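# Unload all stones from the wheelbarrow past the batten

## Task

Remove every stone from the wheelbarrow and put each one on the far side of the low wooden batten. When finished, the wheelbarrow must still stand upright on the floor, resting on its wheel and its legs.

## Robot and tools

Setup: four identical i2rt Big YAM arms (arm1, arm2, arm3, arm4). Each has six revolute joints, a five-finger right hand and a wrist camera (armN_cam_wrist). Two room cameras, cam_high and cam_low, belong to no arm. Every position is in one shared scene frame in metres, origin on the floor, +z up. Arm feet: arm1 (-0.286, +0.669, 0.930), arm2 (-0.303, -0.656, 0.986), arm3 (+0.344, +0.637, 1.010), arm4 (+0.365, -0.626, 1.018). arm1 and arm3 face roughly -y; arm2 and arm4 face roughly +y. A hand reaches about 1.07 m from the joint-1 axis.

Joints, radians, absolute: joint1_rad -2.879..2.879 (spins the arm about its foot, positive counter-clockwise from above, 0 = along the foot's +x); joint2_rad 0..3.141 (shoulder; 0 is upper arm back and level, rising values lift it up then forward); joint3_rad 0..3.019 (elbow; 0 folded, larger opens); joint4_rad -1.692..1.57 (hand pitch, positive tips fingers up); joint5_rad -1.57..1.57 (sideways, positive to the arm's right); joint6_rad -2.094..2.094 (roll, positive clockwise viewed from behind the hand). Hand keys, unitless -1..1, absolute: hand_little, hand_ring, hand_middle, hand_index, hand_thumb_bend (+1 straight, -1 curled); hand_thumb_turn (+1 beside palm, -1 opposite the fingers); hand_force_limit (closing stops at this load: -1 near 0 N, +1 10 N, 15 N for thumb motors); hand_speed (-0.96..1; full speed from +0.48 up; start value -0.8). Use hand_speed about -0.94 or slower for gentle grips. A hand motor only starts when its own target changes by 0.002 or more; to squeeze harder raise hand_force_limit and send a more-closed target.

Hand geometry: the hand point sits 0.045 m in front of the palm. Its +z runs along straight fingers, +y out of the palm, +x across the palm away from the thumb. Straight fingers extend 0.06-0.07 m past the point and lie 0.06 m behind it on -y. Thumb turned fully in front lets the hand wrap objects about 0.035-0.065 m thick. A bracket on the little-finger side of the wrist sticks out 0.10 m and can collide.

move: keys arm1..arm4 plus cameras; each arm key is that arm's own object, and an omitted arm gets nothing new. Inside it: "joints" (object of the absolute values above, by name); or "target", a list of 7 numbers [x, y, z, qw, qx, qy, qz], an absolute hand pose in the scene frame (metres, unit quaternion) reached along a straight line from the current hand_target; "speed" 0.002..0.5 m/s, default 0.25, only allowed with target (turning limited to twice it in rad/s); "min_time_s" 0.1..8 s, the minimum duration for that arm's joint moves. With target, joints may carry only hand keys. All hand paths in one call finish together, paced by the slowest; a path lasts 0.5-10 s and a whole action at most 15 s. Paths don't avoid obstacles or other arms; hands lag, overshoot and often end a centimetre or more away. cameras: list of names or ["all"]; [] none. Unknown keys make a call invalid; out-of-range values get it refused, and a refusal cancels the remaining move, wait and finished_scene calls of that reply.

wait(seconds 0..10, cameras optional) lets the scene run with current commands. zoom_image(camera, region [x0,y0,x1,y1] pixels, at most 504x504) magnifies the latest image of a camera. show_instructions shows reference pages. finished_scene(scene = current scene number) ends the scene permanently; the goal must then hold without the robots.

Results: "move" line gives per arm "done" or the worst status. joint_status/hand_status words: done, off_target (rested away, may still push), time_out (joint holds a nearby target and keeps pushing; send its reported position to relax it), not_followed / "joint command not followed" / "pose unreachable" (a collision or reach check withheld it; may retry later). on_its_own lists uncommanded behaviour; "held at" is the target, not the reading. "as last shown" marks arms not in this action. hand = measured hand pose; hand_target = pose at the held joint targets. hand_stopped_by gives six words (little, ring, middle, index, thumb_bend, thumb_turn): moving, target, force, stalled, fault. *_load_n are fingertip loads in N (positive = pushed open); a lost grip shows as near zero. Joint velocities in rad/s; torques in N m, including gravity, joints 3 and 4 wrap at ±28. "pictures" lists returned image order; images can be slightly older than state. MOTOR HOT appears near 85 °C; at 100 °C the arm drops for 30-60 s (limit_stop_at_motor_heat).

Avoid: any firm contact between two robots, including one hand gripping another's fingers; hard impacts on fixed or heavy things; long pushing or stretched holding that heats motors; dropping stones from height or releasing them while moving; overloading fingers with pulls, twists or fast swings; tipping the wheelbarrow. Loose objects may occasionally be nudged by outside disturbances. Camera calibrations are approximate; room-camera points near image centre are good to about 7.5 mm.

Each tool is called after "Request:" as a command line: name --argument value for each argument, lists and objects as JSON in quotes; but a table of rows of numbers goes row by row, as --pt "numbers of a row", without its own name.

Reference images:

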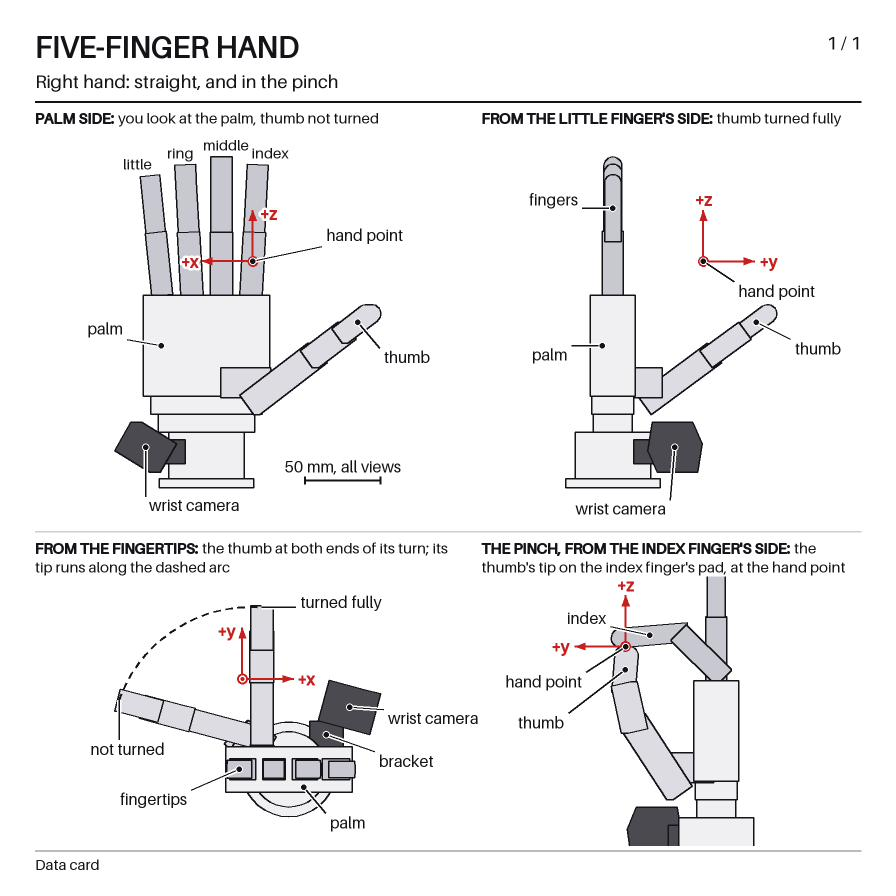

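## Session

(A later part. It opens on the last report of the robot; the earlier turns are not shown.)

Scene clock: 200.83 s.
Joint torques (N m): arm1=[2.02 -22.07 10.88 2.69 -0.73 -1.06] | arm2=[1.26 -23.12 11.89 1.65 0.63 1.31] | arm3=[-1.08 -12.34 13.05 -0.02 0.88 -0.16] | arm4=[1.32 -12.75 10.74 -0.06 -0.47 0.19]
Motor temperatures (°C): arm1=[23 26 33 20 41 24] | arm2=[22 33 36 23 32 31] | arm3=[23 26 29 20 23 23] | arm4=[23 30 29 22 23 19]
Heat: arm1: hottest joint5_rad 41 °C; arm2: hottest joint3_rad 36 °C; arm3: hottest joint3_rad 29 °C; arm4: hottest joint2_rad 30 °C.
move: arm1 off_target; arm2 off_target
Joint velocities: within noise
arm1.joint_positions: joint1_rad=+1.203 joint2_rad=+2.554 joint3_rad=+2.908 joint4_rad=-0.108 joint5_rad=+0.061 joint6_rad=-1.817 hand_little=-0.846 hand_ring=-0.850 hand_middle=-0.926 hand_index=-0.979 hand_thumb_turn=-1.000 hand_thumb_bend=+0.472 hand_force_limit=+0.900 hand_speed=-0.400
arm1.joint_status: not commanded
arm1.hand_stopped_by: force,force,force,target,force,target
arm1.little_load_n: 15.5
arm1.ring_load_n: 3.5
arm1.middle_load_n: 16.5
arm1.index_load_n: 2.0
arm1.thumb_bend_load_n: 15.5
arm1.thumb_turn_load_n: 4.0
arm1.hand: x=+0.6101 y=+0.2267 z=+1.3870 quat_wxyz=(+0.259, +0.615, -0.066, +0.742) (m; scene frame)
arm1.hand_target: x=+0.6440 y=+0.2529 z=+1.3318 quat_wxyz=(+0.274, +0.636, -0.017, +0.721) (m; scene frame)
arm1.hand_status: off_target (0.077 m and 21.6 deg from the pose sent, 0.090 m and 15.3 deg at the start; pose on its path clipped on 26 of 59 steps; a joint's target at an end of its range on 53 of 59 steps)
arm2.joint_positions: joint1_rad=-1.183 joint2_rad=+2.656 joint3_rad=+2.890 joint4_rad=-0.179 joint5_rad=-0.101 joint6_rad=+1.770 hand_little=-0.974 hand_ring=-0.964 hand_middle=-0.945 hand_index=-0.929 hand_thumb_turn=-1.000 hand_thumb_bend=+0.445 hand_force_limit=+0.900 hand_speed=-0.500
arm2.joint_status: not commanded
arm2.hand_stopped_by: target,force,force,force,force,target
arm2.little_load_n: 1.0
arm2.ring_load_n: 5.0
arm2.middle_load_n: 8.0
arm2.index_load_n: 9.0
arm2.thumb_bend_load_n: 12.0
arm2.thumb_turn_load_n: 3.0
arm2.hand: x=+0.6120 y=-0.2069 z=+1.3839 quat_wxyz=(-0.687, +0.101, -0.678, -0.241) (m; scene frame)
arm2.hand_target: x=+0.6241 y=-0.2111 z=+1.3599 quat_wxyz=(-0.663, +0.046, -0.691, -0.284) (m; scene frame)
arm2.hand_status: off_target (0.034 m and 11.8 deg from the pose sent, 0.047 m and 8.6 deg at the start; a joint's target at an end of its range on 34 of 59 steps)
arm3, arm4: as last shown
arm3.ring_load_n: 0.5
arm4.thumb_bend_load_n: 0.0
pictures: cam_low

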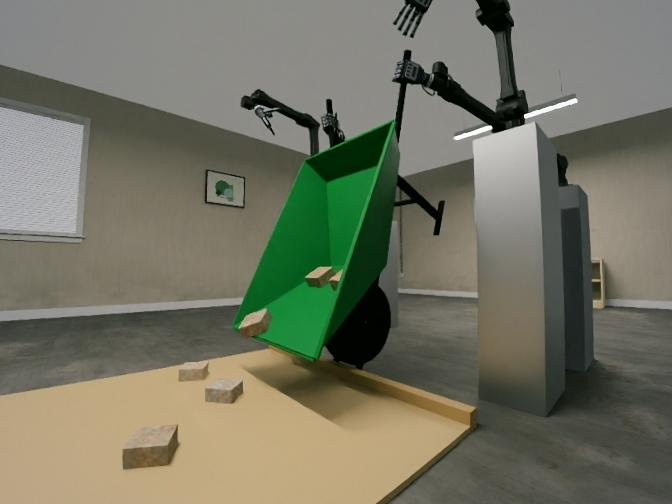

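Request:
move --arm1 '{"target":[0.53,0.235,1.37,0.3382,0.6958,-0.1485,0.6159],"speed":0.3}' --arm2 '{"target":[0.53,-0.203,1.385,0.6327,-0.1118,0.6928,0.3270],"speed":0.3}'

Request:
move --arm1 '{"target":[0.67,0.24,1.34,0.3382,0.6958,-0.1485,0.6159],"speed":0.5}' --arm2 '{"target":[0.64,-0.203,1.365,0.6327,-0.1118,0.6928,0.3270],"speed":0.5}' --cameras '["cam_low","cam_high"]'

Scene clock: 203.27 s.
Joint torques (N m): arm1=[1.55 -28.22 8.21 1.5 -0.32 -1.2] | arm2=[2.14 -26.23 7.9 1.36 0.5 1.54] | arm3=[-1.14 -12.34 12.98 0.01 0.86 -0.17] | arm4=[1.44 -12.98 10.8 -0.12 -0.48 0.27]
Motor temperatures (°C): arm1=[23 27 32 20 41 24] | arm2=[22 33 35 23 32 31] | arm3=[23 26 29 20 23 23] | arm4=[23 30 29 22 23 19]
Heat: arm1: hottest joint5_rad 41 °C; arm2: hottest joint3_rad 35 °C; arm3: hottest joint3_rad 29 °C; arm4: hottest joint2_rad 30 °C.
move: arm1 off_target; arm2 off_target
Joint velocities: within noise
arm1.joint_positions: joint1_rad=+1.210 joint2_rad=+2.236 joint3_rad=+2.427 joint4_rad=-0.179 joint5_rad=+0.377 joint6_rad=-1.741 hand_little=-0.847 hand_ring=-0.850 hand_middle=-0.927 hand_index=-0.979 hand_thumb_turn=-0.999 hand_thumb_bend=+0.472 hand_force_limit=+0.900 hand_speed=-0.400
arm1.joint_status: not commanded
arm1.hand_stopped_by: force,force,force,target,force,target
arm1.little_load_n: 0.0
arm1.ring_load_n: 0.0
arm1.middle_load_n: 4.5
arm1.index_load_n: 9.0
arm1.thumb_bend_load_n: 16.5
arm1.thumb_turn_load_n: 12.5
arm1.hand: x=+0.5211 y=+0.2110 z=+1.3637 quat_wxyz=(+0.313, +0.676, -0.203, +0.635) (m; scene frame)
arm1.hand_target: x=+0.5304 y=+0.2350 z=+1.3702 quat_wxyz=(+0.337, +0.695, -0.151, +0.617) (m; scene frame)
arm1.hand_status: off_target (0.026 m and 7.5 deg from the pose sent, 0.082 m and 21.6 deg at the start)
arm2.joint_positions: joint1_rad=-1.181 joint2_rad=+2.275 joint3_rad=+2.173 joint4_rad=+0.115 joint5_rad=-0.251 joint6_rad=+1.710 hand_little=-0.972 hand_ring=-0.964 hand_middle=-0.945 hand_index=-0.930 hand_thumb_turn=-1.000 hand_thumb_bend=+0.445 hand_force_limit=+0.900 hand_speed=-0.500
arm2.joint_status: not commanded
arm2.hand_stopped_by: target,force,force,force,force,target
arm2.little_load_n: 14.5
arm2.ring_load_n: 7.0
arm2.middle_load_n: 7.0
arm2.index_load_n: 0.0
arm2.thumb_bend_load_n: 14.5
arm2.thumb_turn_load_n: 0.0
arm2.hand: x=+0.5327 y=-0.2046 z=+1.3696 quat_wxyz=(-0.661, +0.176, -0.678, -0.267) (m; scene frame)
arm2.hand_target: x=+0.5304 y=-0.2039 z=+1.3841 quat_wxyz=(-0.634, +0.117, -0.693, -0.323) (m; scene frame)
arm2.hand_status: off_target (0.016 m and 10.7 deg from the pose sent, 0.082 m and 11.8 deg at the start)
arm3, arm4: as last shown
arm3.ring_load_n: 0.0
pictures: none

Scene clock: 205.43 s.
Joint torques (N m): arm1=[2.14 -22.3 11 2.66 -0.7 -1.08] | arm2=[1.38 -23.24 11.97 1.51 0.59 1.33] | arm3=[-1.03 -12.4 13.04 -0.03 0.86 -0.15] | arm4=[1.32 -13.04 10.76 -0.13 -0.49 0.24]
Motor temperatures (°C): arm1=[23 27 32 20 40 24] | arm2=[22 32 35 23 31 31] | arm3=[23 26 30 20 23 23] | arm4=[23 30 29 22 22 19]
Heat: arm1: hottest joint5_rad 40 °C; arm2: hottest joint3_rad 35 °C; arm3: hottest joint3_rad 30 °C; arm4: hottest joint2_rad 30 °C.
move: arm1 off_target; arm2 off_target
Joint velocities: within noise
arm1.joint_positions: joint1_rad=+1.201 joint2_rad=+2.558 joint3_rad=+2.907 joint4_rad=-0.104 joint5_rad=+0.055 joint6_rad=-1.815 hand_little=-0.846 hand_ring=-0.850 hand_middle=-0.926 hand_index=-0.980 hand_thumb_turn=-0.999 hand_thumb_bend=+0.472 hand_force_limit=+0.900 hand_speed=-0.400
arm1.joint_status: not commanded
arm1.hand_stopped_by: force,force,force,target,force,target
arm1.little_load_n: 13.5
arm1.ring_load_n: 2.5
arm1.middle_load_n: 11.5
arm1.index_load_n: 1.5
arm1.thumb_bend_load_n: 14.0
arm1.thumb_turn_load_n: 8.5
arm1.hand: x=+0.6113 y=+0.2255 z=+1.3838 quat_wxyz=(+0.257, +0.615, -0.064, +0.742) (m; scene frame)
arm1.hand_target: x=+0.6445 y=+0.2529 z=+1.3318 quat_wxyz=(+0.272, +0.635, -0.015, +0.723) (m; scene frame)
arm1.hand_status: off_target (0.075 m and 21.8 deg from the pose sent, 0.154 m and 7.5 deg at the start; pose on its path clipped on 39 of 65 steps; a joint's target at an end of its range on 43 of 65 steps)
arm2.joint_positions: joint1_rad=-1.184 joint2_rad=+2.657 joint3_rad=+2.889 joint4_rad=-0.176 joint5_rad=-0.094 joint6_rad=+1.768 hand_little=-0.973 hand_ring=-0.964 hand_middle=-0.945 hand_index=-0.929 hand_thumb_turn=-1.000 hand_thumb_bend=+0.445 hand_force_limit=+0.900 hand_speed=-0.500
arm2.joint_status: not commanded
arm2.hand_stopped_by: target,force,force,force,force,target
arm2.little_load_n: 3.0
arm2.ring_load_n: 6.5
arm2.middle_load_n: 8.0
arm2.index_load_n: 9.5
arm2.thumb_bend_load_n: 12.0
arm2.thumb_turn_load_n: 2.5
arm2.hand: x=+0.6133 y=-0.2080 z=+1.3828 quat_wxyz=(-0.688, +0.099, -0.678, -0.238) (m; scene frame)
arm2.hand_target: x=+0.6245 y=-0.2112 z=+1.3600 quat_wxyz=(-0.663, +0.044, -0.691, -0.283) (m; scene frame)
arm2.hand_status: off_target (0.032 m and 12.2 deg from the pose sent, 0.108 m and 10.7 deg at the start; a joint's target at an end of its range on 28 of 65 steps)
arm3, arm4: as last shown
arm3.thumb_turn_load_n: 0.5
arm4.index_load_n: -0.5
pictures: cam_high, cam_low

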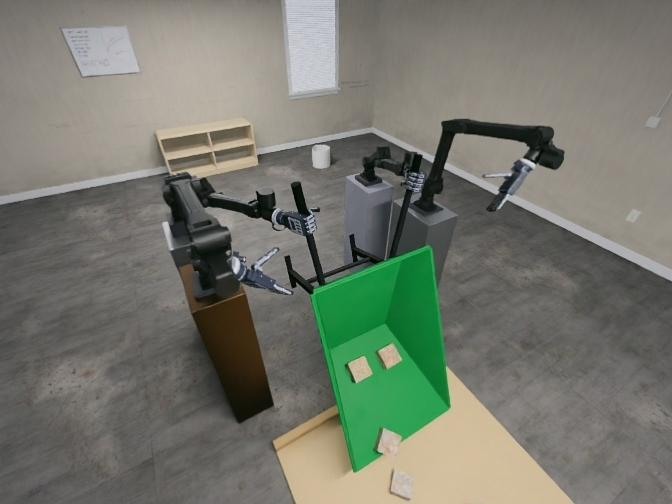

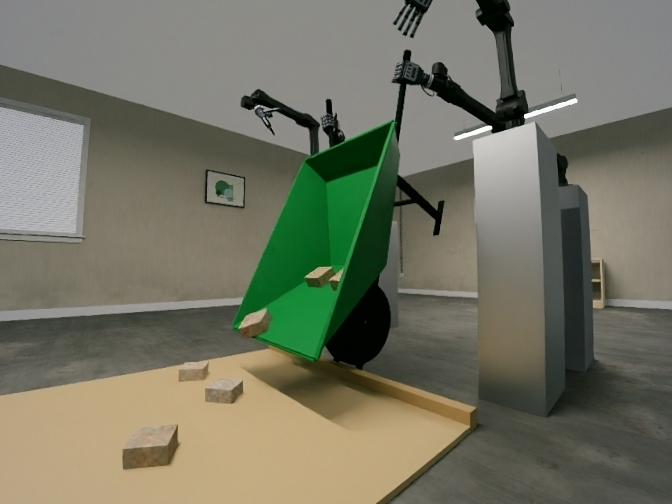

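Request:
move --arm1 '{"target":[0.30,0.262,1.29,0.4338,0.4998,-0.3487,0.6637],"speed":0.25}' --arm2 '{"target":[0.265,-0.203,1.35,0.6521,-0.3836,0.4654,0.4591],"speed":0.25}'

Request:
move --arm1 '{"target":[-0.01,0.278,1.165,0.4990,0.3131,-0.5558,0.5863],"speed":0.25}' --arm2 '{"target":[-0.06,-0.200,1.225,0.6067,-0.5430,0.3248,0.4818],"speed":0.25}' --cameras '["cam_low"]'

Scene clock: 210.40 s.
Joint torques (N m): arm1=[3.66 -18.61 7.28 1.46 -0.71 -0.25] | arm2=[-1.73 -21.66 8.57 1.43 1.81 1.21] | arm3=[-0.91 -12.57 13.03 -0.09 0.86 -0.16] | arm4=[1.67 -12.98 10.76 -0.17 -0.48 0.22]
Motor temperatures (°C): arm1=[23 27 32 20 40 24] | arm2=[22 32 35 23 31 31] | arm3=[23 26 30 20 23 23] | arm4=[23 29 30 22 22 19]
Heat: arm1: hottest joint5_rad 40 °C; arm2: hottest joint3_rad 35 °C; arm3: hottest joint3_rad 30 °C; arm4: hottest joint3_rad 30 °C.
move: arm1 off_target; arm2 off_target
Joint velocities: within noise
arm1.joint_positions: joint1_rad=+1.189 joint2_rad=+1.821 joint3_rad=+1.411 joint4_rad=+0.829 joint5_rad=+0.819 joint6_rad=-1.799 hand_little=-0.847 hand_ring=-0.850 hand_middle=-0.927 hand_index=-0.980 hand_thumb_turn=-0.999 hand_thumb_bend=+0.472 hand_force_limit=+0.900 hand_speed=-0.400
arm1.joint_status: not commanded
arm1.hand_stopped_by: force,force,force,target,force,target
arm1.little_load_n: 0.0
arm1.ring_load_n: 0.0
arm1.middle_load_n: 10.0
arm1.index_load_n: 0.0
arm1.thumb_bend_load_n: 14.5
arm1.thumb_turn_load_n: 9.0
arm1.hand: x=+0.2759 y=+0.2325 z=+1.3018 quat_wxyz=(+0.442, +0.473, -0.374, +0.664) (m; scene frame)
arm1.hand_target: x=+0.2990 y=+0.2619 z=+1.2902 quat_wxyz=(+0.434, +0.499, -0.348, +0.664) (m; scene frame)
arm1.hand_status: off_target (0.040 m and 4.3 deg from the pose sent, 0.327 m and 41.8 deg at the start)
arm2.joint_positions: joint1_rad=-1.105 joint2_rad=+2.022 joint3_rad=+1.445 joint4_rad=+0.943 joint5_rad=-0.878 joint6_rad=+1.672 hand_little=-0.974 hand_ring=-0.965 hand_middle=-0.945 hand_index=-0.929 hand_thumb_turn=-1.000 hand_thumb_bend=+0.445 hand_force_limit=+0.900 hand_speed=-0.500
arm2.joint_status: not commanded
arm2.hand_stopped_by: target,force,force,force,force,target
arm2.little_load_n: 0.0
arm2.ring_load_n: 0.0
arm2.middle_load_n: 8.0
arm2.index_load_n: 8.5
arm2.thumb_bend_load_n: 15.0
arm2.thumb_turn_load_n: 3.0
arm2.hand: x=+0.2374 y=-0.1775 z=+1.3120 quat_wxyz=(-0.651, +0.439, -0.439, -0.437) (m; scene frame)
arm2.hand_target: x=+0.2626 y=-0.2046 z=+1.3492 quat_wxyz=(-0.653, +0.387, -0.464, -0.457) (m; scene frame)
arm2.hand_status: off_target (0.053 m and 7.4 deg from the pose sent, 0.350 m and 48.5 deg at the start)
arm3, arm4: as last shown
arm3.thumb_bend_load_n: -0.5
arm3.thumb_turn_load_n: 0.0
arm4.index_load_n: 0.0
pictures: none

Scene clock: 212.57 s.
Joint torques (N m): arm1=[4.84 -13.68 5 1.26 -0.07 -0.69] | arm2=[-2.49 -20.31 2.66 2.84 -0.96 1.5] | arm3=[-1.03 -12.45 13.04 -0.06 0.88 -0.17] | arm4=[1.44 -13.04 10.78 -0.16 -0.47 0.22]
Motor temperatures (°C): arm1=[23 27 31 20 39 24] | arm2=[22 32 35 23 30 31] | arm3=[23 26 30 20 23 23] | arm4=[23 29 30 22 22 19]
Heat: arm1: hottest joint5_rad 39 °C; arm2: hottest joint3_rad 35 °C; arm3: hottest joint3_rad 30 °C; arm4: hottest joint3_rad 30 °C.
move: arm1 off_target; arm2 off_target
Joint velocities: within noise
arm1.joint_positions: joint1_rad=+1.000 joint2_rad=+1.615 joint3_rad=+0.739 joint4_rad=+1.406 joint5_rad=+1.186 joint6_rad=-1.645 hand_little=-0.847 hand_ring=-0.850 hand_middle=-0.926 hand_index=-0.980 hand_thumb_turn=-0.999 hand_thumb_bend=+0.472 hand_force_limit=+0.900 hand_speed=-0.400
arm1.joint_status: not commanded
arm1.hand_stopped_by: force,force,force,target,force,target
arm1.little_load_n: 8.0
arm1.ring_load_n: 3.5
arm1.middle_load_n: 14.5
arm1.index_load_n: 0.0
arm1.thumb_bend_load_n: 16.5
arm1.thumb_turn_load_n: 8.5
arm1.hand: x=-0.0283 y=+0.2546 z=+1.1607 quat_wxyz=(+0.497, +0.280, -0.573, +0.589) (m; scene frame)
arm1.hand_target: x=-0.0110 y=+0.2765 z=+1.1648 quat_wxyz=(+0.497, +0.314, -0.557, +0.587) (m; scene frame)
arm1.hand_status: off_target (0.030 m and 4.2 deg from the pose sent, 0.320 m and 30.0 deg at the start)
arm2.joint_positions: joint1_rad=-0.821 joint2_rad=+1.848 joint3_rad=+0.784 joint4_rad=+1.303 joint5_rad=-0.945 joint6_rad=+1.315 hand_little=-0.974 hand_ring=-0.965 hand_middle=-0.945 hand_index=-0.919 hand_thumb_turn=-1.000 hand_thumb_bend=+0.445 hand_force_limit=+0.900 hand_speed=-0.500
arm2.joint_status: not commanded
arm2.hand_stopped_by: target,force,force,force,force,target
arm2.little_load_n: 0.0
arm2.ring_load_n: 0.0
arm2.middle_load_n: 8.5
arm2.index_load_n: 21.0
arm2.thumb_bend_load_n: 13.5
arm2.thumb_turn_load_n: 2.0
arm2.hand: x=-0.0680 y=-0.1703 z=+1.1751 quat_wxyz=(-0.612, +0.580, -0.308, -0.440) (m; scene frame)
arm2.hand_target: x=-0.0607 y=-0.1958 z=+1.2207 quat_wxyz=(-0.605, +0.551, -0.325, -0.474) (m; scene frame)
arm2.hand_status: off_target (0.059 m and 6.7 deg from the pose sent, 0.311 m and 19.2 deg at the start)
arm3.joint_positions: joint1_rad=+1.503 joint2_rad=+1.677 joint3_rad=+1.853 joint4_rad=-1.683 joint5_rad=+0.685 joint6_rad=-0.962 hand_little=+1.000 hand_ring=+1.000 hand_middle=+1.000 hand_index=+1.000 hand_thumb_turn=-1.000 hand_thumb_bend=+1.000 hand_force_limit=+0.000 hand_speed=+0.000
arm3.joint_status: not commanded
arm3.hand_stopped_by: target,target,target,target,target,target
arm3.little_load_n: 0.0
arm3.ring_load_n: 0.0
arm3.middle_load_n: 0.0
arm3.index_load_n: 0.0
arm3.thumb_bend_load_n: 0.0
arm3.thumb_turn_load_n: 0.0
arm3.hand: x=+0.7977 y=+0.4786 z=+1.3715 quat_wxyz=(+0.316, +0.889, -0.305, +0.127) (m; scene frame)
arm3.hand_target: x=+0.8066 y=+0.4763 z=+1.3780 quat_wxyz=(+0.316, +0.890, -0.302, +0.131) (m; scene frame)
arm3.hand_status: not commanded
arm4.joint_positions: joint1_rad=-1.507 joint2_rad=+1.639 joint3_rad=+1.716 joint4_rad=-1.706 joint5_rad=-0.685 joint6_rad=+0.924 hand_little=+1.000 hand_ring=+1.000 hand_middle=+1.000 hand_index=+1.000 hand_thumb_turn=-1.000 hand_thumb_bend=+1.000 hand_force_limit=+0.000 hand_speed=+0.000
arm4.joint_status: not commanded
arm4.hand_stopped_by: target,target,target,target,target,target
arm4.little_load_n: 0.0
arm4.ring_load_n: 0.0
arm4.middle_load_n: 0.0
arm4.index_load_n: 0.0
arm4.thumb_bend_load_n: 0.0
arm4.thumb_turn_load_n: -0.5
arm4.hand: x=+0.8368 y=-0.4464 z=+1.3693 quat_wxyz=(-0.078, +0.295, -0.894, -0.328) (m; scene frame)
arm4.hand_target: x=+0.8436 y=-0.4429 z=+1.3791 quat_wxyz=(-0.087, +0.297, -0.894, -0.325) (m; scene frame)
arm4.hand_status: not commanded
pictures: cam_low

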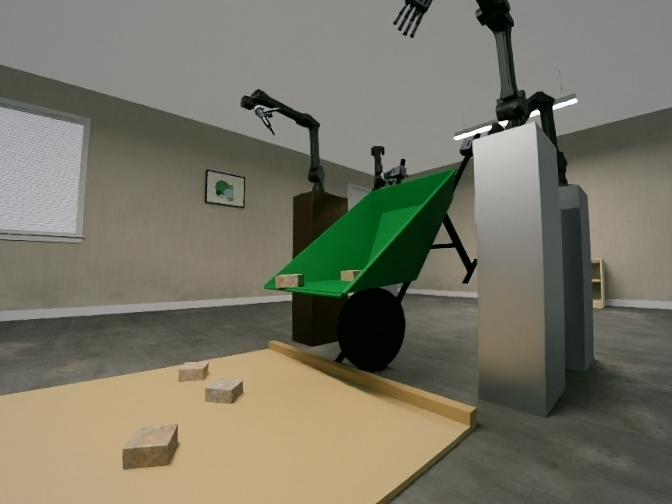

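Request:
move --arm1 '{"target":[-0.19,0.295,1.055,0.482,0.09,-0.774,0.401],"speed":0.3}' --arm2 '{"target":[-0.26,-0.19,1.10,0.455,-0.729,0.151,0.4816],"speed":0.3}' --cameras '["cam_low"]'

Scene clock: 217.97 s.
Joint torques (N m): arm1=[1.32 -10.99 9.46 -0.98 1.35 -0.11] | arm2=[-0.09 -18.43 2.99 1.14 -2.31 0.85] | arm3=[-1.2 -12.63 13.04 -0.1 0.87 -0.16] | arm4=[1.26 -12.86 10.67 -0.06 -0.49 0.25]
Motor temperatures (°C): arm1=[23 27 31 20 39 24] | arm2=[22 32 34 23 32 30] | arm3=[23 26 30 20 23 23] | arm4=[23 29 30 22 22 19]
Heat: arm1: hottest joint5_rad 39 °C; arm2: hottest joint3_rad 34 °C; arm3: hottest joint3_rad 30 °C; arm4: hottest joint3_rad 30 °C.
move: arm1 off_target; arm2 off_target
Joint velocities: within noise
arm1.joint_positions: joint1_rad=+0.720 joint2_rad=+1.403 joint3_rad=+0.748 joint4_rad=-0.578 joint5_rad=+1.321 joint6_rad=+0.244 hand_little=-0.842 hand_ring=-0.850 hand_middle=-0.927 hand_index=-0.980 hand_thumb_turn=-1.000 hand_thumb_bend=+0.472 hand_force_limit=+0.900 hand_speed=-0.400
arm1.joint_status: not commanded
arm1.hand_stopped_by: force,force,force,target,force,target
arm1.little_load_n: 3.0
arm1.ring_load_n: 0.0
arm1.middle_load_n: 11.0
arm1.index_load_n: 3.5
arm1.thumb_bend_load_n: 12.5
arm1.thumb_turn_load_n: 7.5
arm1.hand: x=-0.2026 y=+0.2981 z=+1.0373 quat_wxyz=(+0.479, +0.081, -0.780, +0.393) (m; scene frame)
arm1.hand_target: x=-0.1904 y=+0.2950 z=+1.0547 quat_wxyz=(+0.481, +0.091, -0.774, +0.402) (m; scene frame)
arm1.hand_status: off_target (0.022 m and 1.6 deg from the pose sent, 0.197 m and 38.6 deg at the start)
arm2.joint_positions: joint1_rad=-0.517 joint2_rad=+1.805 joint3_rad=+0.682 joint4_rad=+0.780 joint5_rad=-1.079 joint6_rad=+0.661 hand_little=-0.974 hand_ring=-0.965 hand_middle=-0.945 hand_index=-0.921 hand_thumb_turn=-1.000 hand_thumb_bend=+0.445 hand_force_limit=+0.900 hand_speed=-0.500
arm2.joint_status: not commanded
arm2.hand_stopped_by: target,force,force,force,force,target
arm2.little_load_n: 0.0
arm2.ring_load_n: 0.0
arm2.middle_load_n: 8.0
arm2.index_load_n: 11.5
arm2.thumb_bend_load_n: 12.0
arm2.thumb_turn_load_n: 2.5
arm2.hand: x=-0.2598 y=-0.1774 z=+1.0599 quat_wxyz=(-0.464, +0.749, -0.144, -0.451) (m; scene frame)
arm2.hand_target: x=-0.2604 y=-0.1885 z=+1.0964 quat_wxyz=(-0.455, +0.735, -0.149, -0.481) (m; scene frame)
arm2.hand_status: off_target (0.042 m and 4.4 deg from the pose sent, 0.207 m and 31.1 deg at the start)
arm3, arm4: as last shown
arm4.middle_load_n: 0.5
pictures: cam_low

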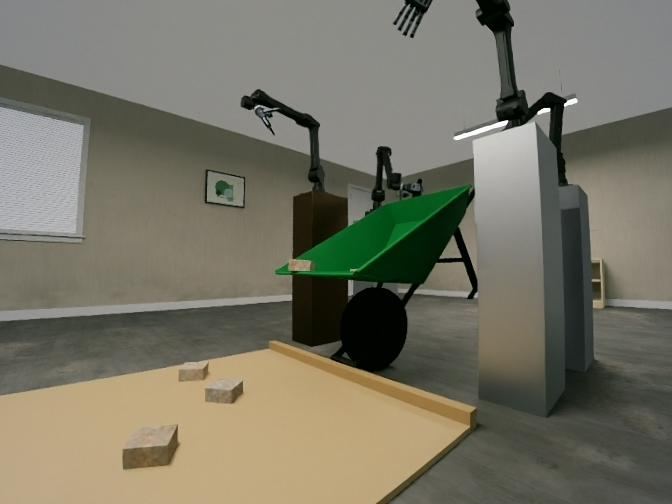

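Request:
move --arm1 '{"target":[-0.42,0.295,0.985,0.4501,0.0571,-0.8046,0.3827],"speed":0.15}' --arm2 '{"target":[-0.49,-0.205,1.05,0.4443,-0.7786,0.1066,0.4308],"speed":0.15}' --cameras '["cam_low"]'

Scene clock: 220.73 s.
Joint torques (N m): arm1=[-1.61 -9.52 4.63 3 1.55 -0.11] | arm2=[4.13 -18.55 1.01 4.26 -2.71 0.59] | arm3=[-1.03 -12.28 13.03 -0.06 0.87 -0.16] | arm4=[1.32 -12.81 10.76 -0.05 -0.48 0.23]
Motor temperatures (°C): arm1=[23 27 30 20 40 24] | arm2=[22 31 33 23 33 30] | arm3=[23 26 30 20 23 23] | arm4=[23 29 30 22 22 19]
Heat: arm1: hottest joint5_rad 40 °C; arm2: hottest joint3_rad 33 °C; arm3: hottest joint3_rad 30 °C; arm4: hottest joint3_rad 30 °C.
move: arm1 off_target; arm2 off_target
Joint velocities: within noise
arm1.joint_positions: joint1_rad=+0.039 joint2_rad=+1.328 joint3_rad=+0.375 joint4_rad=+0.484 joint5_rad=+0.728 joint6_rad=-0.600 hand_little=-0.843 hand_ring=-0.850 hand_middle=-0.927 hand_index=-0.979 hand_thumb_turn=-1.000 hand_thumb_bend=+0.472 hand_force_limit=+0.900 hand_speed=-0.400
arm1.joint_status: not commanded
arm1.hand_stopped_by: force,force,force,target,force,target
arm1.little_load_n: 0.5
arm1.ring_load_n: 0.0
arm1.middle_load_n: 9.5
arm1.index_load_n: 6.0
arm1.thumb_bend_load_n: 12.5
arm1.thumb_turn_load_n: 8.0
arm1.hand: x=-0.4116 y=+0.2870 z=+0.9752 quat_wxyz=(+0.432, +0.071, -0.814, +0.381) (m; scene frame)
arm1.hand_target: x=-0.4198 y=+0.2947 z=+0.9843 quat_wxyz=(+0.450, +0.057, -0.805, +0.382) (m; scene frame)
arm1.hand_status: off_target (0.015 m and 2.9 deg from the pose sent, 0.224 m and 5.3 deg at the start)
arm2.joint_positions: joint1_rad=+0.029 joint2_rad=+1.796 joint3_rad=+0.509 joint4_rad=+0.878 joint5_rad=-0.489 joint6_rad=+0.690 hand_little=-0.974 hand_ring=-0.964 hand_middle=-0.945 hand_index=-0.921 hand_thumb_turn=-1.000 hand_thumb_bend=+0.445 hand_force_limit=+0.900 hand_speed=-0.500
arm2.joint_status: not commanded
arm2.hand_stopped_by: target,force,force,force,force,target
arm2.little_load_n: 3.0
arm2.ring_load_n: 5.5
arm2.middle_load_n: 8.5
arm2.index_load_n: 8.5
arm2.thumb_bend_load_n: 12.0
arm2.thumb_turn_load_n: 2.0
arm2.hand: x=-0.4611 y=-0.1923 z=+0.9913 quat_wxyz=(-0.428, +0.812, -0.138, -0.373) (m; scene frame)
arm2.hand_target: x=-0.4888 y=-0.2048 z=+1.0433 quat_wxyz=(-0.441, +0.781, -0.104, -0.430) (m; scene frame)
arm2.hand_status: off_target (0.067 m and 8.6 deg from the pose sent, 0.232 m and 6.3 deg at the start)
arm3, arm4: as last shown
arm4.middle_load_n: 0.0
pictures: cam_low

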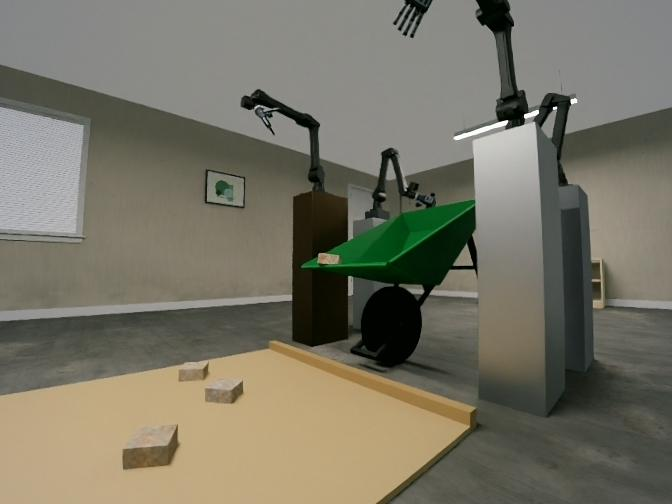

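Request:
move --arm1 '{"target":[-0.465,0.295,0.99,0.4501,0.0571,-0.8046,0.3827],"speed":0.15}' --arm2 '{"target":[-0.535,-0.205,1.05,0.4443,-0.7786,0.1066,0.4308],"speed":0.15}' --cameras '["cam_low"]'

Scene clock: 222.53 s.
Joint torques (N m): arm1=[-2.61 -10.29 5.27 2.96 1.58 -0.12] | arm2=[4.95 -18.2 1.51 4.6 -2.52 0.53] | arm3=[-1.2 -12.51 13.03 -0.06 0.86 -0.17] | arm4=[1.32 -12.75 10.69 -0.16 -0.48 0.25]
Motor temperatures (°C): arm1=[23 27 30 20 40 24] | arm2=[22 31 33 23 34 30] | arm3=[23 26 30 20 23 23] | arm4=[23 29 31 22 22 19]
Heat: arm1: hottest joint5_rad 40 °C; arm2: hottest joint5_rad 34 °C; arm3: hottest joint3_rad 30 °C; arm4: hottest joint3_rad 31 °C.
move: arm1 off_target; arm2 off_target
Joint velocities: within noise
arm1.joint_positions: joint1_rad=-0.110 joint2_rad=+1.336 joint3_rad=+0.370 joint4_rad=+0.537 joint5_rad=+0.578 joint6_rad=-0.683 hand_little=-0.843 hand_ring=-0.850 hand_middle=-0.927 hand_index=-0.979 hand_thumb_turn=-1.000 hand_thumb_bend=+0.472 hand_force_limit=+0.900 hand_speed=-0.400
arm1.joint_status: not commanded
arm1.hand_stopped_by: force,force,force,target,force,target
arm1.little_load_n: 0.0
arm1.ring_load_n: 0.0
arm1.middle_load_n: 9.5
arm1.index_load_n: 6.5
arm1.thumb_bend_load_n: 12.5
arm1.thumb_turn_load_n: 8.0
arm1.hand: x=-0.4520 y=+0.2879 z=+0.9742 quat_wxyz=(+0.426, +0.077, -0.817, +0.381) (m; scene frame)
arm1.hand_target: x=-0.4648 y=+0.2948 z=+0.9891 quat_wxyz=(+0.450, +0.057, -0.805, +0.382) (m; scene frame)
arm1.hand_status: off_target (0.022 m and 3.8 deg from the pose sent, 0.056 m and 2.9 deg at the start)
arm2.joint_positions: joint1_rad=+0.146 joint2_rad=+1.799 joint3_rad=+0.517 joint4_rad=+0.887 joint5_rad=-0.369 joint6_rad=+0.738 hand_little=-0.973 hand_ring=-0.964 hand_middle=-0.945 hand_index=-0.922 hand_thumb_turn=-1.000 hand_thumb_bend=+0.445 hand_force_limit=+0.900 hand_speed=-0.500
arm2.joint_status: not commanded
arm2.hand_stopped_by: target,force,force,force,force,target
arm2.little_load_n: 5.5
arm2.ring_load_n: 6.5
arm2.middle_load_n: 8.5
arm2.index_load_n: 7.5
arm2.thumb_bend_load_n: 12.0
arm2.thumb_turn_load_n: 2.0
arm2.hand: x=-0.5001 y=-0.1915 z=+0.9903 quat_wxyz=(-0.428, +0.813, -0.141, -0.367) (m; scene frame)
arm2.hand_target: x=-0.5332 y=-0.2053 z=+1.0440 quat_wxyz=(-0.441, +0.781, -0.104, -0.430) (m; scene frame)
arm2.hand_status: off_target (0.070 m and 9.4 deg from the pose sent, 0.095 m and 8.6 deg at the start)
arm3, arm4: as last shown
arm3.middle_load_n: 0.5
arm4.thumb_turn_load_n: 0.0
pictures: cam_low

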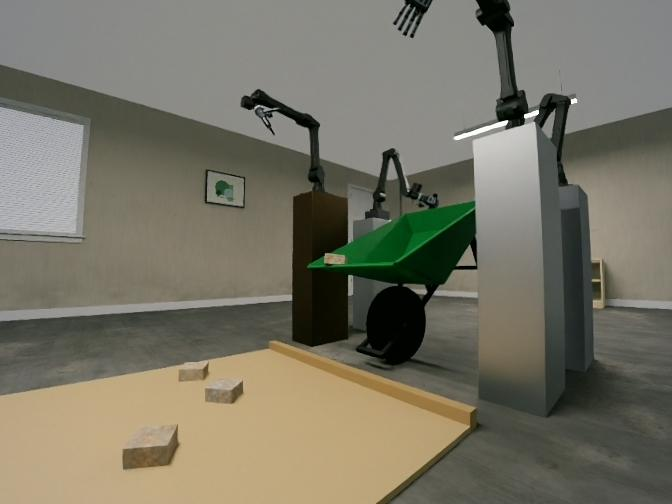

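Request:
move --arm1 '{"target":[-0.22,0.288,1.155,0.5551,0.1509,-0.7089,0.4076],"speed":0.2}' --arm2 '{"target":[-0.275,-0.205,1.21,0.4661,-0.6796,0.1957,0.5323],"speed":0.2}' --cameras '["cam_low"]'

Scene clock: 226.00 s.
Joint torques (N m): arm1=[2.84 -10.58 10.76 -0.03 2.11 -1.11] | arm2=[0.62 -17.73 6.79 1.91 -2.67 1.62] | arm3=[-1.2 -12.45 13.03 -0.02 0.88 -0.17] | arm4=[1.14 -13.04 10.8 -0.05 -0.48 0.24]
Motor temperatures (°C): arm1=[23 27 30 20 41 24] | arm2=[22 31 33 23 35 30] | arm3=[23 26 31 20 23 23] | arm4=[23 29 31 22 22 19]
Heat: arm1: hottest joint5_rad 41 °C; arm2: hottest joint5_rad 35 °C; arm3: hottest joint3_rad 31 °C; arm4: hottest joint3_rad 31 °C.
move: arm1 off_target; arm2 off_target
Joint velocities: within noise
arm1.joint_positions: joint1_rad=+0.664 joint2_rad=+1.222 joint3_rad=+0.650 joint4_rad=+0.112 joint5_rad=+1.363 joint6_rad=-0.610 hand_little=-0.842 hand_ring=-0.850 hand_middle=-0.927 hand_index=-0.980 hand_thumb_turn=-0.999 hand_thumb_bend=+0.472 hand_force_limit=+0.900 hand_speed=-0.400
arm1.joint_status: not commanded
arm1.hand_stopped_by: force,force,force,target,force,target
arm1.little_load_n: 8.0
arm1.ring_load_n: 0.0
arm1.middle_load_n: 9.5
arm1.index_load_n: 0.0
arm1.thumb_bend_load_n: 13.0
arm1.thumb_turn_load_n: 8.0
arm1.hand: x=-0.2304 y=+0.2795 z=+1.1233 quat_wxyz=(+0.529, +0.124, -0.728, +0.419) (m; scene frame)
arm1.hand_target: x=-0.2210 y=+0.2869 z=+1.1535 quat_wxyz=(+0.552, +0.148, -0.714, +0.405) (m; scene frame)
arm1.hand_status: off_target (0.034 m and 5.0 deg from the pose sent, 0.294 m and 21.3 deg at the start)
arm2.joint_positions: joint1_rad=-0.519 joint2_rad=+1.569 joint3_rad=+0.603 joint4_rad=+0.783 joint5_rad=-1.039 joint6_rad=+0.885 hand_little=-0.974 hand_ring=-0.965 hand_middle=-0.945 hand_index=-0.921 hand_thumb_turn=-1.000 hand_thumb_bend=+0.445 hand_force_limit=+0.900 hand_speed=-0.500
arm2.joint_status: not commanded
arm2.hand_stopped_by: target,force,force,force,force,target
arm2.little_load_n: 0.0
arm2.ring_load_n: 0.5
arm2.middle_load_n: 8.5
arm2.index_load_n: 16.0
arm2.thumb_bend_load_n: 12.0
arm2.thumb_turn_load_n: 1.0
arm2.hand: x=-0.2703 y=-0.1939 z=+1.1454 quat_wxyz=(-0.478, +0.716, -0.188, -0.473) (m; scene frame)
arm2.hand_target: x=-0.2756 y=-0.2036 z=+1.2035 quat_wxyz=(-0.460, +0.692, -0.190, -0.522) (m; scene frame)
arm2.hand_status: off_target (0.066 m and 8.2 deg from the pose sent, 0.315 m and 25.5 deg at the start)
arm3, arm4: as last shown
arm3.ring_load_n: -0.5
arm3.middle_load_n: 0.0
pictures: cam_low

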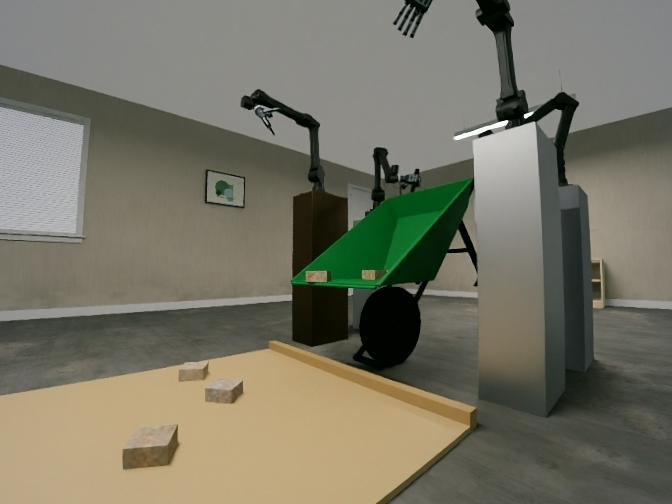

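Request:
move --arm1 '{"target":[0.07,0.275,1.275,0.4770,0.4105,-0.4520,0.6321],"speed":0.25}' --arm2 '{"target":[0.025,-0.205,1.345,0.6123,-0.4889,0.3764,0.4942],"speed":0.25}' --cameras '["cam_low"]'

Scene clock: 229.33 s.
Joint torques (N m): arm1=[9.58 -9.47 12.72 1.26 -2.01 -1.37] | arm2=[-5.6 -16.15 12.36 2.3 1.16 2.02] | arm3=[-0.97 -12.34 13.04 -0.02 0.88 -0.16] | arm4=[1.49 -13.1 10.77 -0.1 -0.45 0.21]
Motor temperatures (°C): arm1=[23 27 30 20 41 24] | arm2=[22 31 33 23 34 30] | arm3=[23 25 31 20 23 23] | arm4=[23 29 31 22 22 19]
Heat: arm1: hottest joint5_rad 41 °C; arm2: hottest joint5_rad 34 °C; arm3: hottest joint3_rad 31 °C; arm4: hottest joint3_rad 31 °C.
move: arm1 off_target; arm2 off_target
Joint velocities: within noise
arm1.joint_positions: joint1_rad=+1.014 joint2_rad=+1.418 joint3_rad=+0.793 joint4_rad=+1.052 joint5_rad=+1.022 joint6_rad=-1.638 hand_little=-0.842 hand_ring=-0.850 hand_middle=-0.926 hand_index=-0.979 hand_thumb_turn=-0.999 hand_thumb_bend=+0.472 hand_force_limit=+0.900 hand_speed=-0.400
arm1.joint_status: not commanded
arm1.hand_stopped_by: force,force,force,target,force,target
arm1.little_load_n: 1.5
arm1.ring_load_n: 0.5
arm1.middle_load_n: 14.0
arm1.index_load_n: 7.0
arm1.thumb_bend_load_n: 14.5
arm1.thumb_turn_load_n: 9.0
arm1.hand: x=-0.0005 y=+0.2503 z=+1.2434 quat_wxyz=(+0.482, +0.359, -0.515, +0.611) (m; scene frame)
arm1.hand_target: x=+0.0634 y=+0.2789 z=+1.2742 quat_wxyz=(+0.472, +0.410, -0.455, +0.634) (m; scene frame)
arm1.hand_status: off_target (0.081 m and 9.7 deg from the pose sent, 0.336 m and 52.5 deg at the start; pose on its path clipped on 12 of 96 steps)
arm2.joint_positions: joint1_rad=-0.879 joint2_rad=+1.657 joint3_rad=+0.848 joint4_rad=+1.048 joint5_rad=-0.990 joint6_rad=+1.409 hand_little=-0.974 hand_ring=-0.964 hand_middle=-0.945 hand_index=-0.921 hand_thumb_turn=-1.000 hand_thumb_bend=+0.445 hand_force_limit=+0.900 hand_speed=-0.500
arm2.joint_status: not commanded
arm2.hand_stopped_by: target,force,force,force,force,target
arm2.little_load_n: 0.0
arm2.ring_load_n: 6.5
arm2.middle_load_n: 8.0
arm2.index_load_n: 17.0
arm2.thumb_bend_load_n: 12.5
arm2.thumb_turn_load_n: 1.0
arm2.hand: x=-0.0416 y=-0.1827 z=+1.2633 quat_wxyz=(-0.593, +0.567, -0.339, -0.461) (m; scene frame)
arm2.hand_target: x=+0.0120 y=-0.2079 z=+1.3357 quat_wxyz=(-0.611, +0.503, -0.375, -0.482) (m; scene frame)
arm2.hand_status: off_target (0.108 m and 10.8 deg from the pose sent, 0.357 m and 37.5 deg at the start; pose on its path clipped on 63 of 96 steps)
arm3, arm4: as last shown
arm3.little_load_n: -0.5
arm3.ring_load_n: 0.0
pictures: cam_low

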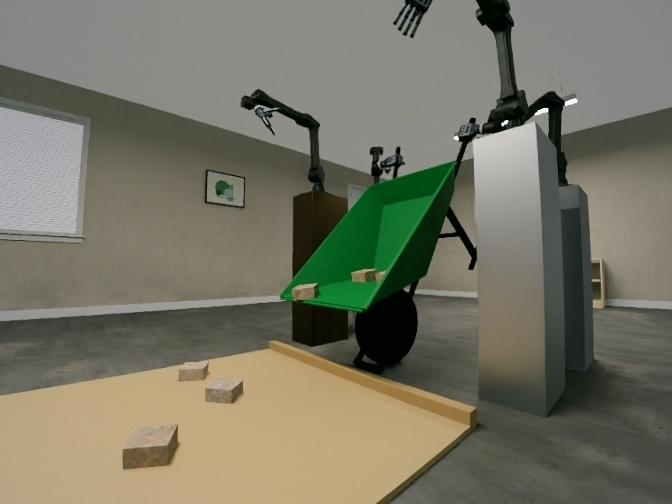

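Request:
move --arm1 '{"target":[0.22,0.272,1.34,0.4338,0.4998,-0.3487,0.6637],"speed":0.2}' --arm2 '{"target":[0.185,-0.205,1.385,0.6521,-0.3836,0.4654,0.4591],"speed":0.2}' --cameras '["cam_low"]'

Scene clock: 232.00 s.
Joint torques (N m): arm1=[7 -13.74 13.52 0.85 -1.38 -0.79] | arm2=[-3.66 -16.09 13.81 0.5 1.8 1.37] | arm3=[-1.14 -12.45 13 -0.01 0.86 -0.16] | arm4=[1.44 -13.04 10.76 -0.05 -0.46 0.26]
Motor temperatures (°C): arm1=[23 26 30 20 41 24] | arm2=[22 31 33 23 34 30] | arm3=[23 25 31 20 23 23] | arm4=[23 29 31 22 22 19]
Heat: arm1: hottest joint5_rad 41 °C; arm2: hottest joint5_rad 34 °C; arm3: hottest joint3_rad 31 °C; arm4: hottest joint3_rad 31 °C.
move: arm1 off_target; arm2 off_target
Joint velocities: within noise
arm1.joint_positions: joint1_rad=+1.120 joint2_rad=+1.560 joint3_rad=+1.132 joint4_rad=+0.781 joint5_rad=+0.811 joint6_rad=-1.732 hand_little=-0.843 hand_ring=-0.850 hand_middle=-0.926 hand_index=-0.979 hand_thumb_turn=-0.999 hand_thumb_bend=+0.472 hand_force_limit=+0.900 hand_speed=-0.400
arm1.joint_status: not commanded
arm1.hand_stopped_by: force,force,force,target,force,target
arm1.little_load_n: 0.0
arm1.ring_load_n: 0.0
arm1.middle_load_n: 11.5
arm1.index_load_n: 5.5
arm1.thumb_bend_load_n: 14.5
arm1.thumb_turn_load_n: 8.0
arm1.hand: x=+0.1633 y=+0.2369 z=+1.3117 quat_wxyz=(+0.446, +0.474, -0.399, +0.646) (m; scene frame)
arm1.hand_target: x=+0.2141 y=+0.2752 z=+1.3391 quat_wxyz=(+0.433, +0.498, -0.349, +0.665) (m; scene frame)
arm1.hand_status: off_target (0.072 m and 6.9 deg from the pose sent, 0.242 m and 26.4 deg at the start; pose on its path clipped on 45 of 74 steps)
arm2.joint_positions: joint1_rad=-1.024 joint2_rad=+1.775 joint3_rad=+1.131 joint4_rad=+0.968 joint5_rad=-0.828 joint6_rad=+1.622 hand_little=-0.974 hand_ring=-0.965 hand_middle=-0.945 hand_index=-0.921 hand_thumb_turn=-1.000 hand_thumb_bend=+0.445 hand_force_limit=+0.900 hand_speed=-0.500
arm2.joint_status: not commanded
arm2.hand_stopped_by: target,force,force,force,force,target
arm2.little_load_n: 0.0
arm2.ring_load_n: 1.5
arm2.middle_load_n: 7.5
arm2.index_load_n: 11.5
arm2.thumb_bend_load_n: 12.0
arm2.thumb_turn_load_n: 2.0
arm2.hand: x=+0.1252 y=-0.1820 z=+1.3305 quat_wxyz=(-0.643, +0.449, -0.436, -0.440) (m; scene frame)
arm2.hand_target: x=+0.1769 y=-0.2115 z=+1.3831 quat_wxyz=(-0.654, +0.387, -0.463, -0.456) (m; scene frame)
arm2.hand_status: off_target (0.084 m and 8.5 deg from the pose sent, 0.258 m and 26.5 deg at the start; pose on its path clipped on 52 of 74 steps)
arm3, arm4: as last shown
arm3.little_load_n: 0.0
arm3.thumb_turn_load_n: 0.5
pictures: cam_low

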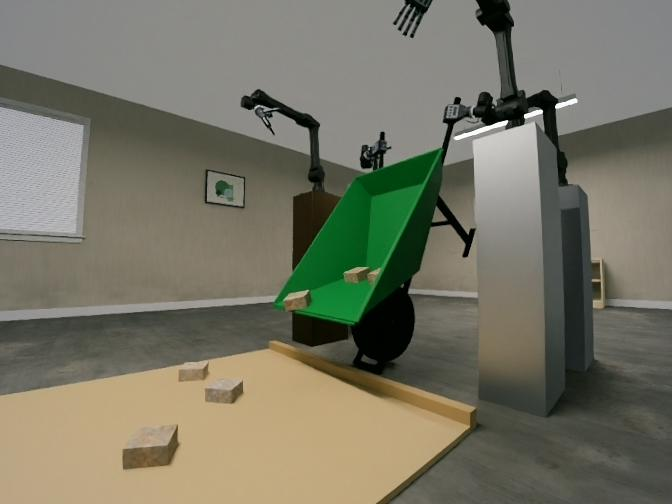

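Request:
move --arm1 '{"target":[0.41,0.265,1.36,0.3760,0.62,-0.23,0.655],"speed":0.25}' --arm2 '{"target":[0.38,-0.205,1.40,0.671,-0.22,0.60,0.365],"speed":0.25}'

Request:
move --arm1 '{"target":[0.55,0.255,1.36,0.3382,0.6958,-0.1485,0.6159],"speed":0.2}' --arm2 '{"target":[0.53,-0.203,1.39,0.6327,-0.1118,0.6928,0.3270],"speed":0.2}' --cameras '["cam_low","cam_high"]'

Scene clock: 234.43 s.
Joint torques (N m): arm1=[4.89 -18.26 12.44 0.84 -0.56 -0.55] | arm2=[-1.08 -17.26 13.56 0.51 0.97 0.87] | arm3=[-1.08 -12.57 12.98 -0.05 0.87 -0.15] | arm4=[1.32 -12.75 10.77 -0.17 -0.46 0.23]
Motor temperatures (°C): arm1=[23 26 30 20 41 24] | arm2=[22 31 33 23 34 30] | arm3=[23 25 31 20 23 23] | arm4=[23 29 31 22 22 19]
Heat: arm1: hottest joint5_rad 41 °C; arm2: hottest joint5_rad 34 °C; arm3: hottest joint3_rad 31 °C; arm4: hottest joint3_rad 31 °C.
move: arm1 off_target; arm2 off_target
Joint velocities: within noise
arm1.joint_positions: joint1_rad=+1.190 joint2_rad=+1.836 joint3_rad=+1.682 joint4_rad=+0.340 joint5_rad=+0.553 joint6_rad=-1.766 hand_little=-0.843 hand_ring=-0.850 hand_middle=-0.926 hand_index=-0.979 hand_thumb_turn=-0.999 hand_thumb_bend=+0.472 hand_force_limit=+0.900 hand_speed=-0.400
arm1.joint_status: not commanded
arm1.hand_stopped_by: force,force,force,target,force,target
arm1.little_load_n: 0.0
arm1.ring_load_n: 0.0
arm1.middle_load_n: 8.0
arm1.index_load_n: 5.5
arm1.thumb_bend_load_n: 13.0
arm1.thumb_turn_load_n: 7.5
arm1.hand: x=+0.3671 y=+0.2267 z=+1.3620 quat_wxyz=(+0.381, +0.594, -0.270, +0.656) (m; scene frame)
arm1.hand_target: x=+0.4063 y=+0.2670 z=+1.3593 quat_wxyz=(+0.374, +0.617, -0.228, +0.654) (m; scene frame)
arm1.hand_status: off_target (0.058 m and 5.5 deg from the pose sent, 0.253 m and 26.8 deg at the start; pose on its path clipped on 29 of 66 steps)
arm2.joint_positions: joint1_rad=-1.110 joint2_rad=+1.937 joint3_rad=+1.542 joint4_rad=+0.573 joint5_rad=-0.435 joint6_rad=+1.702 hand_little=-0.974 hand_ring=-0.965 hand_middle=-0.945 hand_index=-0.922 hand_thumb_turn=-1.000 hand_thumb_bend=+0.445 hand_force_limit=+0.900 hand_speed=-0.500
arm2.joint_status: not commanded
arm2.hand_stopped_by: target,force,force,force,force,target
arm2.little_load_n: 0.0
arm2.ring_load_n: 2.0
arm2.middle_load_n: 7.5
arm2.index_load_n: 5.0
arm2.thumb_bend_load_n: 13.0
arm2.thumb_turn_load_n: 2.0
arm2.hand: x=+0.3441 y=-0.1879 z=+1.3804 quat_wxyz=(-0.679, +0.267, -0.589, -0.349) (m; scene frame)
arm2.hand_target: x=+0.3760 y=-0.2081 z=+1.3990 quat_wxyz=(-0.675, +0.221, -0.601, -0.365) (m; scene frame)
arm2.hand_status: off_target (0.044 m and 5.9 deg from the pose sent, 0.265 m and 33.7 deg at the start; pose on its path clipped on 30 of 66 steps)
arm3, arm4: as last shown
arm3.thumb_turn_load_n: 0.0
pictures: none

Scene clock: 236.70 s.
Joint torques (N m): arm1=[3.25 -23.24 11.93 0.24 0.02 -0.59] | arm2=[0.85 -21.01 12.93 0.2 0.44 1.13] | arm3=[-1.14 -12.4 12.98 -0.13 0.86 -0.17] | arm4=[1.55 -12.92 10.73 -0.12 -0.48 0.24]
Motor temperatures (°C): arm1=[23 27 31 20 40 24] | arm2=[22 31 33 23 33 30] | arm3=[23 25 31 20 23 23] | arm4=[23 29 31 22 22 19]
Heat: arm1: hottest joint5_rad 40 °C; arm2: hottest joint3_rad 33 °C; arm3: hottest joint3_rad 31 °C; arm4: hottest joint3_rad 31 °C.
move: arm1 off_target; arm2 off_target
Joint velocities: within noise
arm1.joint_positions: joint1_rad=+1.224 joint2_rad=+2.218 joint3_rad=+2.406 joint4_rad=-0.141 joint5_rad=+0.394 joint6_rad=-1.803 hand_little=-0.843 hand_ring=-0.850 hand_middle=-0.926 hand_index=-0.979 hand_thumb_turn=-0.999 hand_thumb_bend=+0.472 hand_force_limit=+0.900 hand_speed=-0.400
arm1.joint_status: not commanded
arm1.hand_stopped_by: force,force,force,target,force,target
arm1.little_load_n: 0.0
arm1.ring_load_n: 0.0
arm1.middle_load_n: 7.5
arm1.index_load_n: 7.5
arm1.thumb_bend_load_n: 13.0
arm1.thumb_turn_load_n: 8.5
arm1.hand: x=+0.5196 y=+0.2209 z=+1.3794 quat_wxyz=(+0.335, +0.670, -0.185, +0.637) (m; scene frame)
arm1.hand_target: x=+0.5477 y=+0.2559 z=+1.3597 quat_wxyz=(+0.338, +0.694, -0.147, +0.618) (m; scene frame)
arm1.hand_status: off_target (0.050 m and 5.6 deg from the pose sent, 0.185 m and 19.4 deg at the start)
arm2.joint_positions: joint1_rad=-1.162 joint2_rad=+2.211 joint3_rad=+2.102 joint4_rad=+0.147 joint5_rad=-0.241 joint6_rad=+1.763 hand_little=-0.974 hand_ring=-0.964 hand_middle=-0.945 hand_index=-0.922 hand_thumb_turn=-1.000 hand_thumb_bend=+0.445 hand_force_limit=+0.900 hand_speed=-0.500
arm2.joint_status: not commanded
arm2.hand_stopped_by: target,force,force,force,force,target
arm2.little_load_n: 4.0
arm2.ring_load_n: 5.0
arm2.middle_load_n: 7.0
arm2.index_load_n: 4.5
arm2.thumb_bend_load_n: 13.5
arm2.thumb_turn_load_n: 1.0
arm2.hand: x=+0.5100 y=-0.1983 z=+1.3947 quat_wxyz=(-0.661, +0.161, -0.673, -0.290) (m; scene frame)
arm2.hand_target: x=+0.5279 y=-0.2047 z=+1.3889 quat_wxyz=(-0.636, +0.112, -0.692, -0.324) (m; scene frame)
arm2.hand_status: off_target (0.021 m and 8.1 deg from the pose sent, 0.187 m and 22.2 deg at the start)
arm3.joint_positions: joint1_rad=+1.503 joint2_rad=+1.677 joint3_rad=+1.853 joint4_rad=-1.683 joint5_rad=+0.685 joint6_rad=-0.962 hand_little=+1.000 hand_ring=+1.000 hand_middle=+1.000 hand_index=+1.000 hand_thumb_turn=-1.000 hand_thumb_bend=+1.000 hand_force_limit=+0.000 hand_speed=+0.000
arm3.joint_status: not commanded
arm3.hand_stopped_by: target,target,target,target,target,target
arm3.little_load_n: 0.0
arm3.ring_load_n: 0.0
arm3.middle_load_n: 0.0
arm3.index_load_n: 0.0
arm3.thumb_bend_load_n: 0.0
arm3.thumb_turn_load_n: 0.5
arm3.hand: x=+0.7977 y=+0.4786 z=+1.3715 quat_wxyz=(+0.316, +0.889, -0.305, +0.127) (m; scene frame)
arm3.hand_target: x=+0.8066 y=+0.4763 z=+1.3780 quat_wxyz=(+0.316, +0.890, -0.302, +0.131) (m; scene frame)
arm3.hand_status: not commanded
arm4.joint_positions: joint1_rad=-1.507 joint2_rad=+1.639 joint3_rad=+1.716 joint4_rad=-1.706 joint5_rad=-0.685 joint6_rad=+0.924 hand_little=+1.000 hand_ring=+1.000 hand_middle=+1.000 hand_index=+1.000 hand_thumb_turn=-1.000 hand_thumb_bend=+1.000 hand_force_limit=+0.000 hand_speed=+0.000
arm4.joint_status: not commanded
arm4.hand_stopped_by: target,target,target,target,target,target
arm4.little_load_n: 0.0
arm4.ring_load_n: 0.0
arm4.middle_load_n: 0.0
arm4.index_load_n: 0.0
arm4.thumb_bend_load_n: 0.0
arm4.thumb_turn_load_n: 0.0
arm4.hand: x=+0.8368 y=-0.4464 z=+1.3693 quat_wxyz=(-0.078, +0.295, -0.894, -0.328) (m; scene frame)
arm4.hand_target: x=+0.8436 y=-0.4429 z=+1.3791 quat_wxyz=(-0.087, +0.297, -0.894, -0.325) (m; scene frame)
arm4.hand_status: not commanded
pictures: cam_high, cam_low

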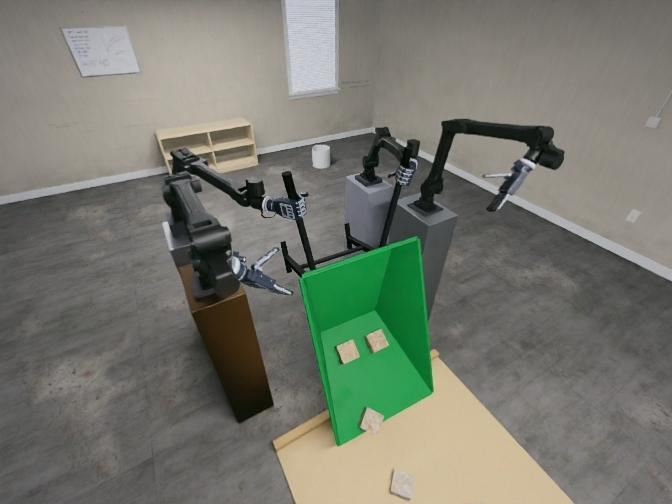

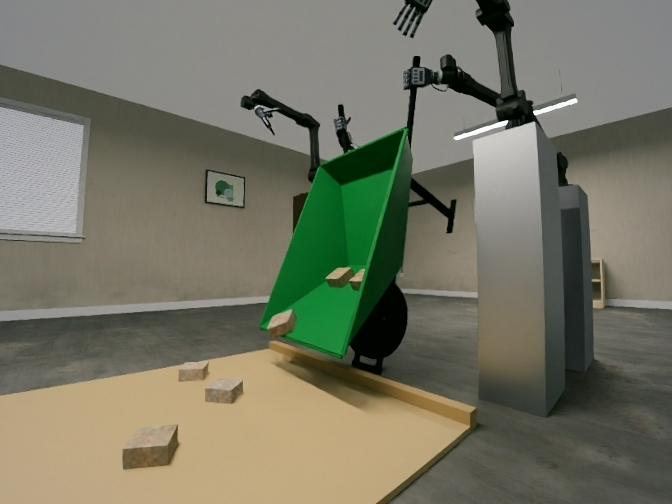

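Request:
move --arm1 '{"target":[0.63,0.25,1.35,0.3382,0.6958,-0.1485,0.6159],"speed":0.15}' --arm2 '{"target":[0.60,-0.203,1.375,0.6327,-0.1118,0.6928,0.3270],"speed":0.15}' --cameras '["cam_low"]'

Scene clock: 239.27 s.
Joint torques (N m): arm1=[2.37 -23.18 11.43 2.04 -0.46 -0.71] | arm2=[0.79 -23 11.84 0.87 0.16 0.88] | arm3=[-1.2 -12.69 13.04 -0.06 0.86 -0.15] | arm4=[1.9 -13.04 10.7 -0.1 -0.46 0.22]
Motor temperatures (°C): arm1=[23 27 31 20 40 24] | arm2=[22 31 34 23 32 30] | arm3=[23 25 31 20 23 23] | arm4=[23 29 31 22 22 19]
Heat: arm1: hottest joint5_rad 40 °C; arm2: hottest joint3_rad 34 °C; arm3: hottest joint3_rad 31 °C; arm4: hottest joint3_rad 31 °C.
move: arm1 off_target; arm2 off_target
Joint velocities: within noise
arm1.joint_positions: joint1_rad=+1.225 joint2_rad=+2.521 joint3_rad=+2.901 joint4_rad=-0.216 joint5_rad=+0.228 joint6_rad=-1.852 hand_little=-0.842 hand_ring=-0.850 hand_middle=-0.926 hand_index=-0.979 hand_thumb_turn=-0.999 hand_thumb_bend=+0.472 hand_force_limit=+0.900 hand_speed=-0.400
arm1.joint_status: not commanded
arm1.hand_stopped_by: force,force,force,target,force,target
arm1.little_load_n: 4.5
arm1.ring_load_n: 0.0
arm1.middle_load_n: 12.5
arm1.index_load_n: 3.0
arm1.thumb_bend_load_n: 13.5
arm1.thumb_turn_load_n: 8.0
arm1.hand: x=+0.5885 y=+0.2251 z=+1.3868 quat_wxyz=(+0.307, +0.642, -0.112, +0.694) (m; scene frame)
arm1.hand_target: x=+0.6199 y=+0.2551 z=+1.3469 quat_wxyz=(+0.312, +0.661, -0.072, +0.679) (m; scene frame)
arm1.hand_status: off_target (0.061 m and 12.2 deg from the pose sent, 0.118 m and 5.6 deg at the start; a joint's target at an end of its range on 50 of 74 steps)
arm2.joint_positions: joint1_rad=-1.193 joint2_rad=+2.509 joint3_rad=+2.646 joint4_rad=-0.093 joint5_rad=-0.259 joint6_rad=+1.796 hand_little=-0.974 hand_ring=-0.964 hand_middle=-0.945 hand_index=-0.922 hand_thumb_turn=-1.000 hand_thumb_bend=+0.445 hand_force_limit=+0.900 hand_speed=-0.500
arm2.joint_status: not commanded
arm2.hand_stopped_by: target,force,force,force,force,target
arm2.little_load_n: 0.0
arm2.ring_load_n: 3.0
arm2.middle_load_n: 7.5
arm2.index_load_n: 10.0
arm2.thumb_bend_load_n: 12.5
arm2.thumb_turn_load_n: 3.0
arm2.hand: x=+0.5807 y=-0.1997 z=+1.3978 quat_wxyz=(-0.660, +0.146, -0.674, -0.296) (m; scene frame)
arm2.hand_target: x=+0.5958 y=-0.2052 z=+1.3733 quat_wxyz=(-0.635, +0.109, -0.693, -0.324) (m; scene frame)
arm2.hand_status: off_target (0.030 m and 6.5 deg from the pose sent, 0.092 m and 8.1 deg at the start)
arm3, arm4: as last shown
arm3.thumb_turn_load_n: 0.0
pictures: cam_low

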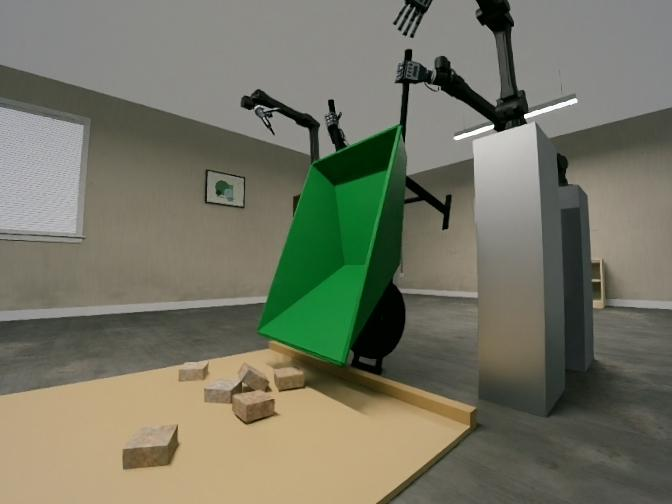

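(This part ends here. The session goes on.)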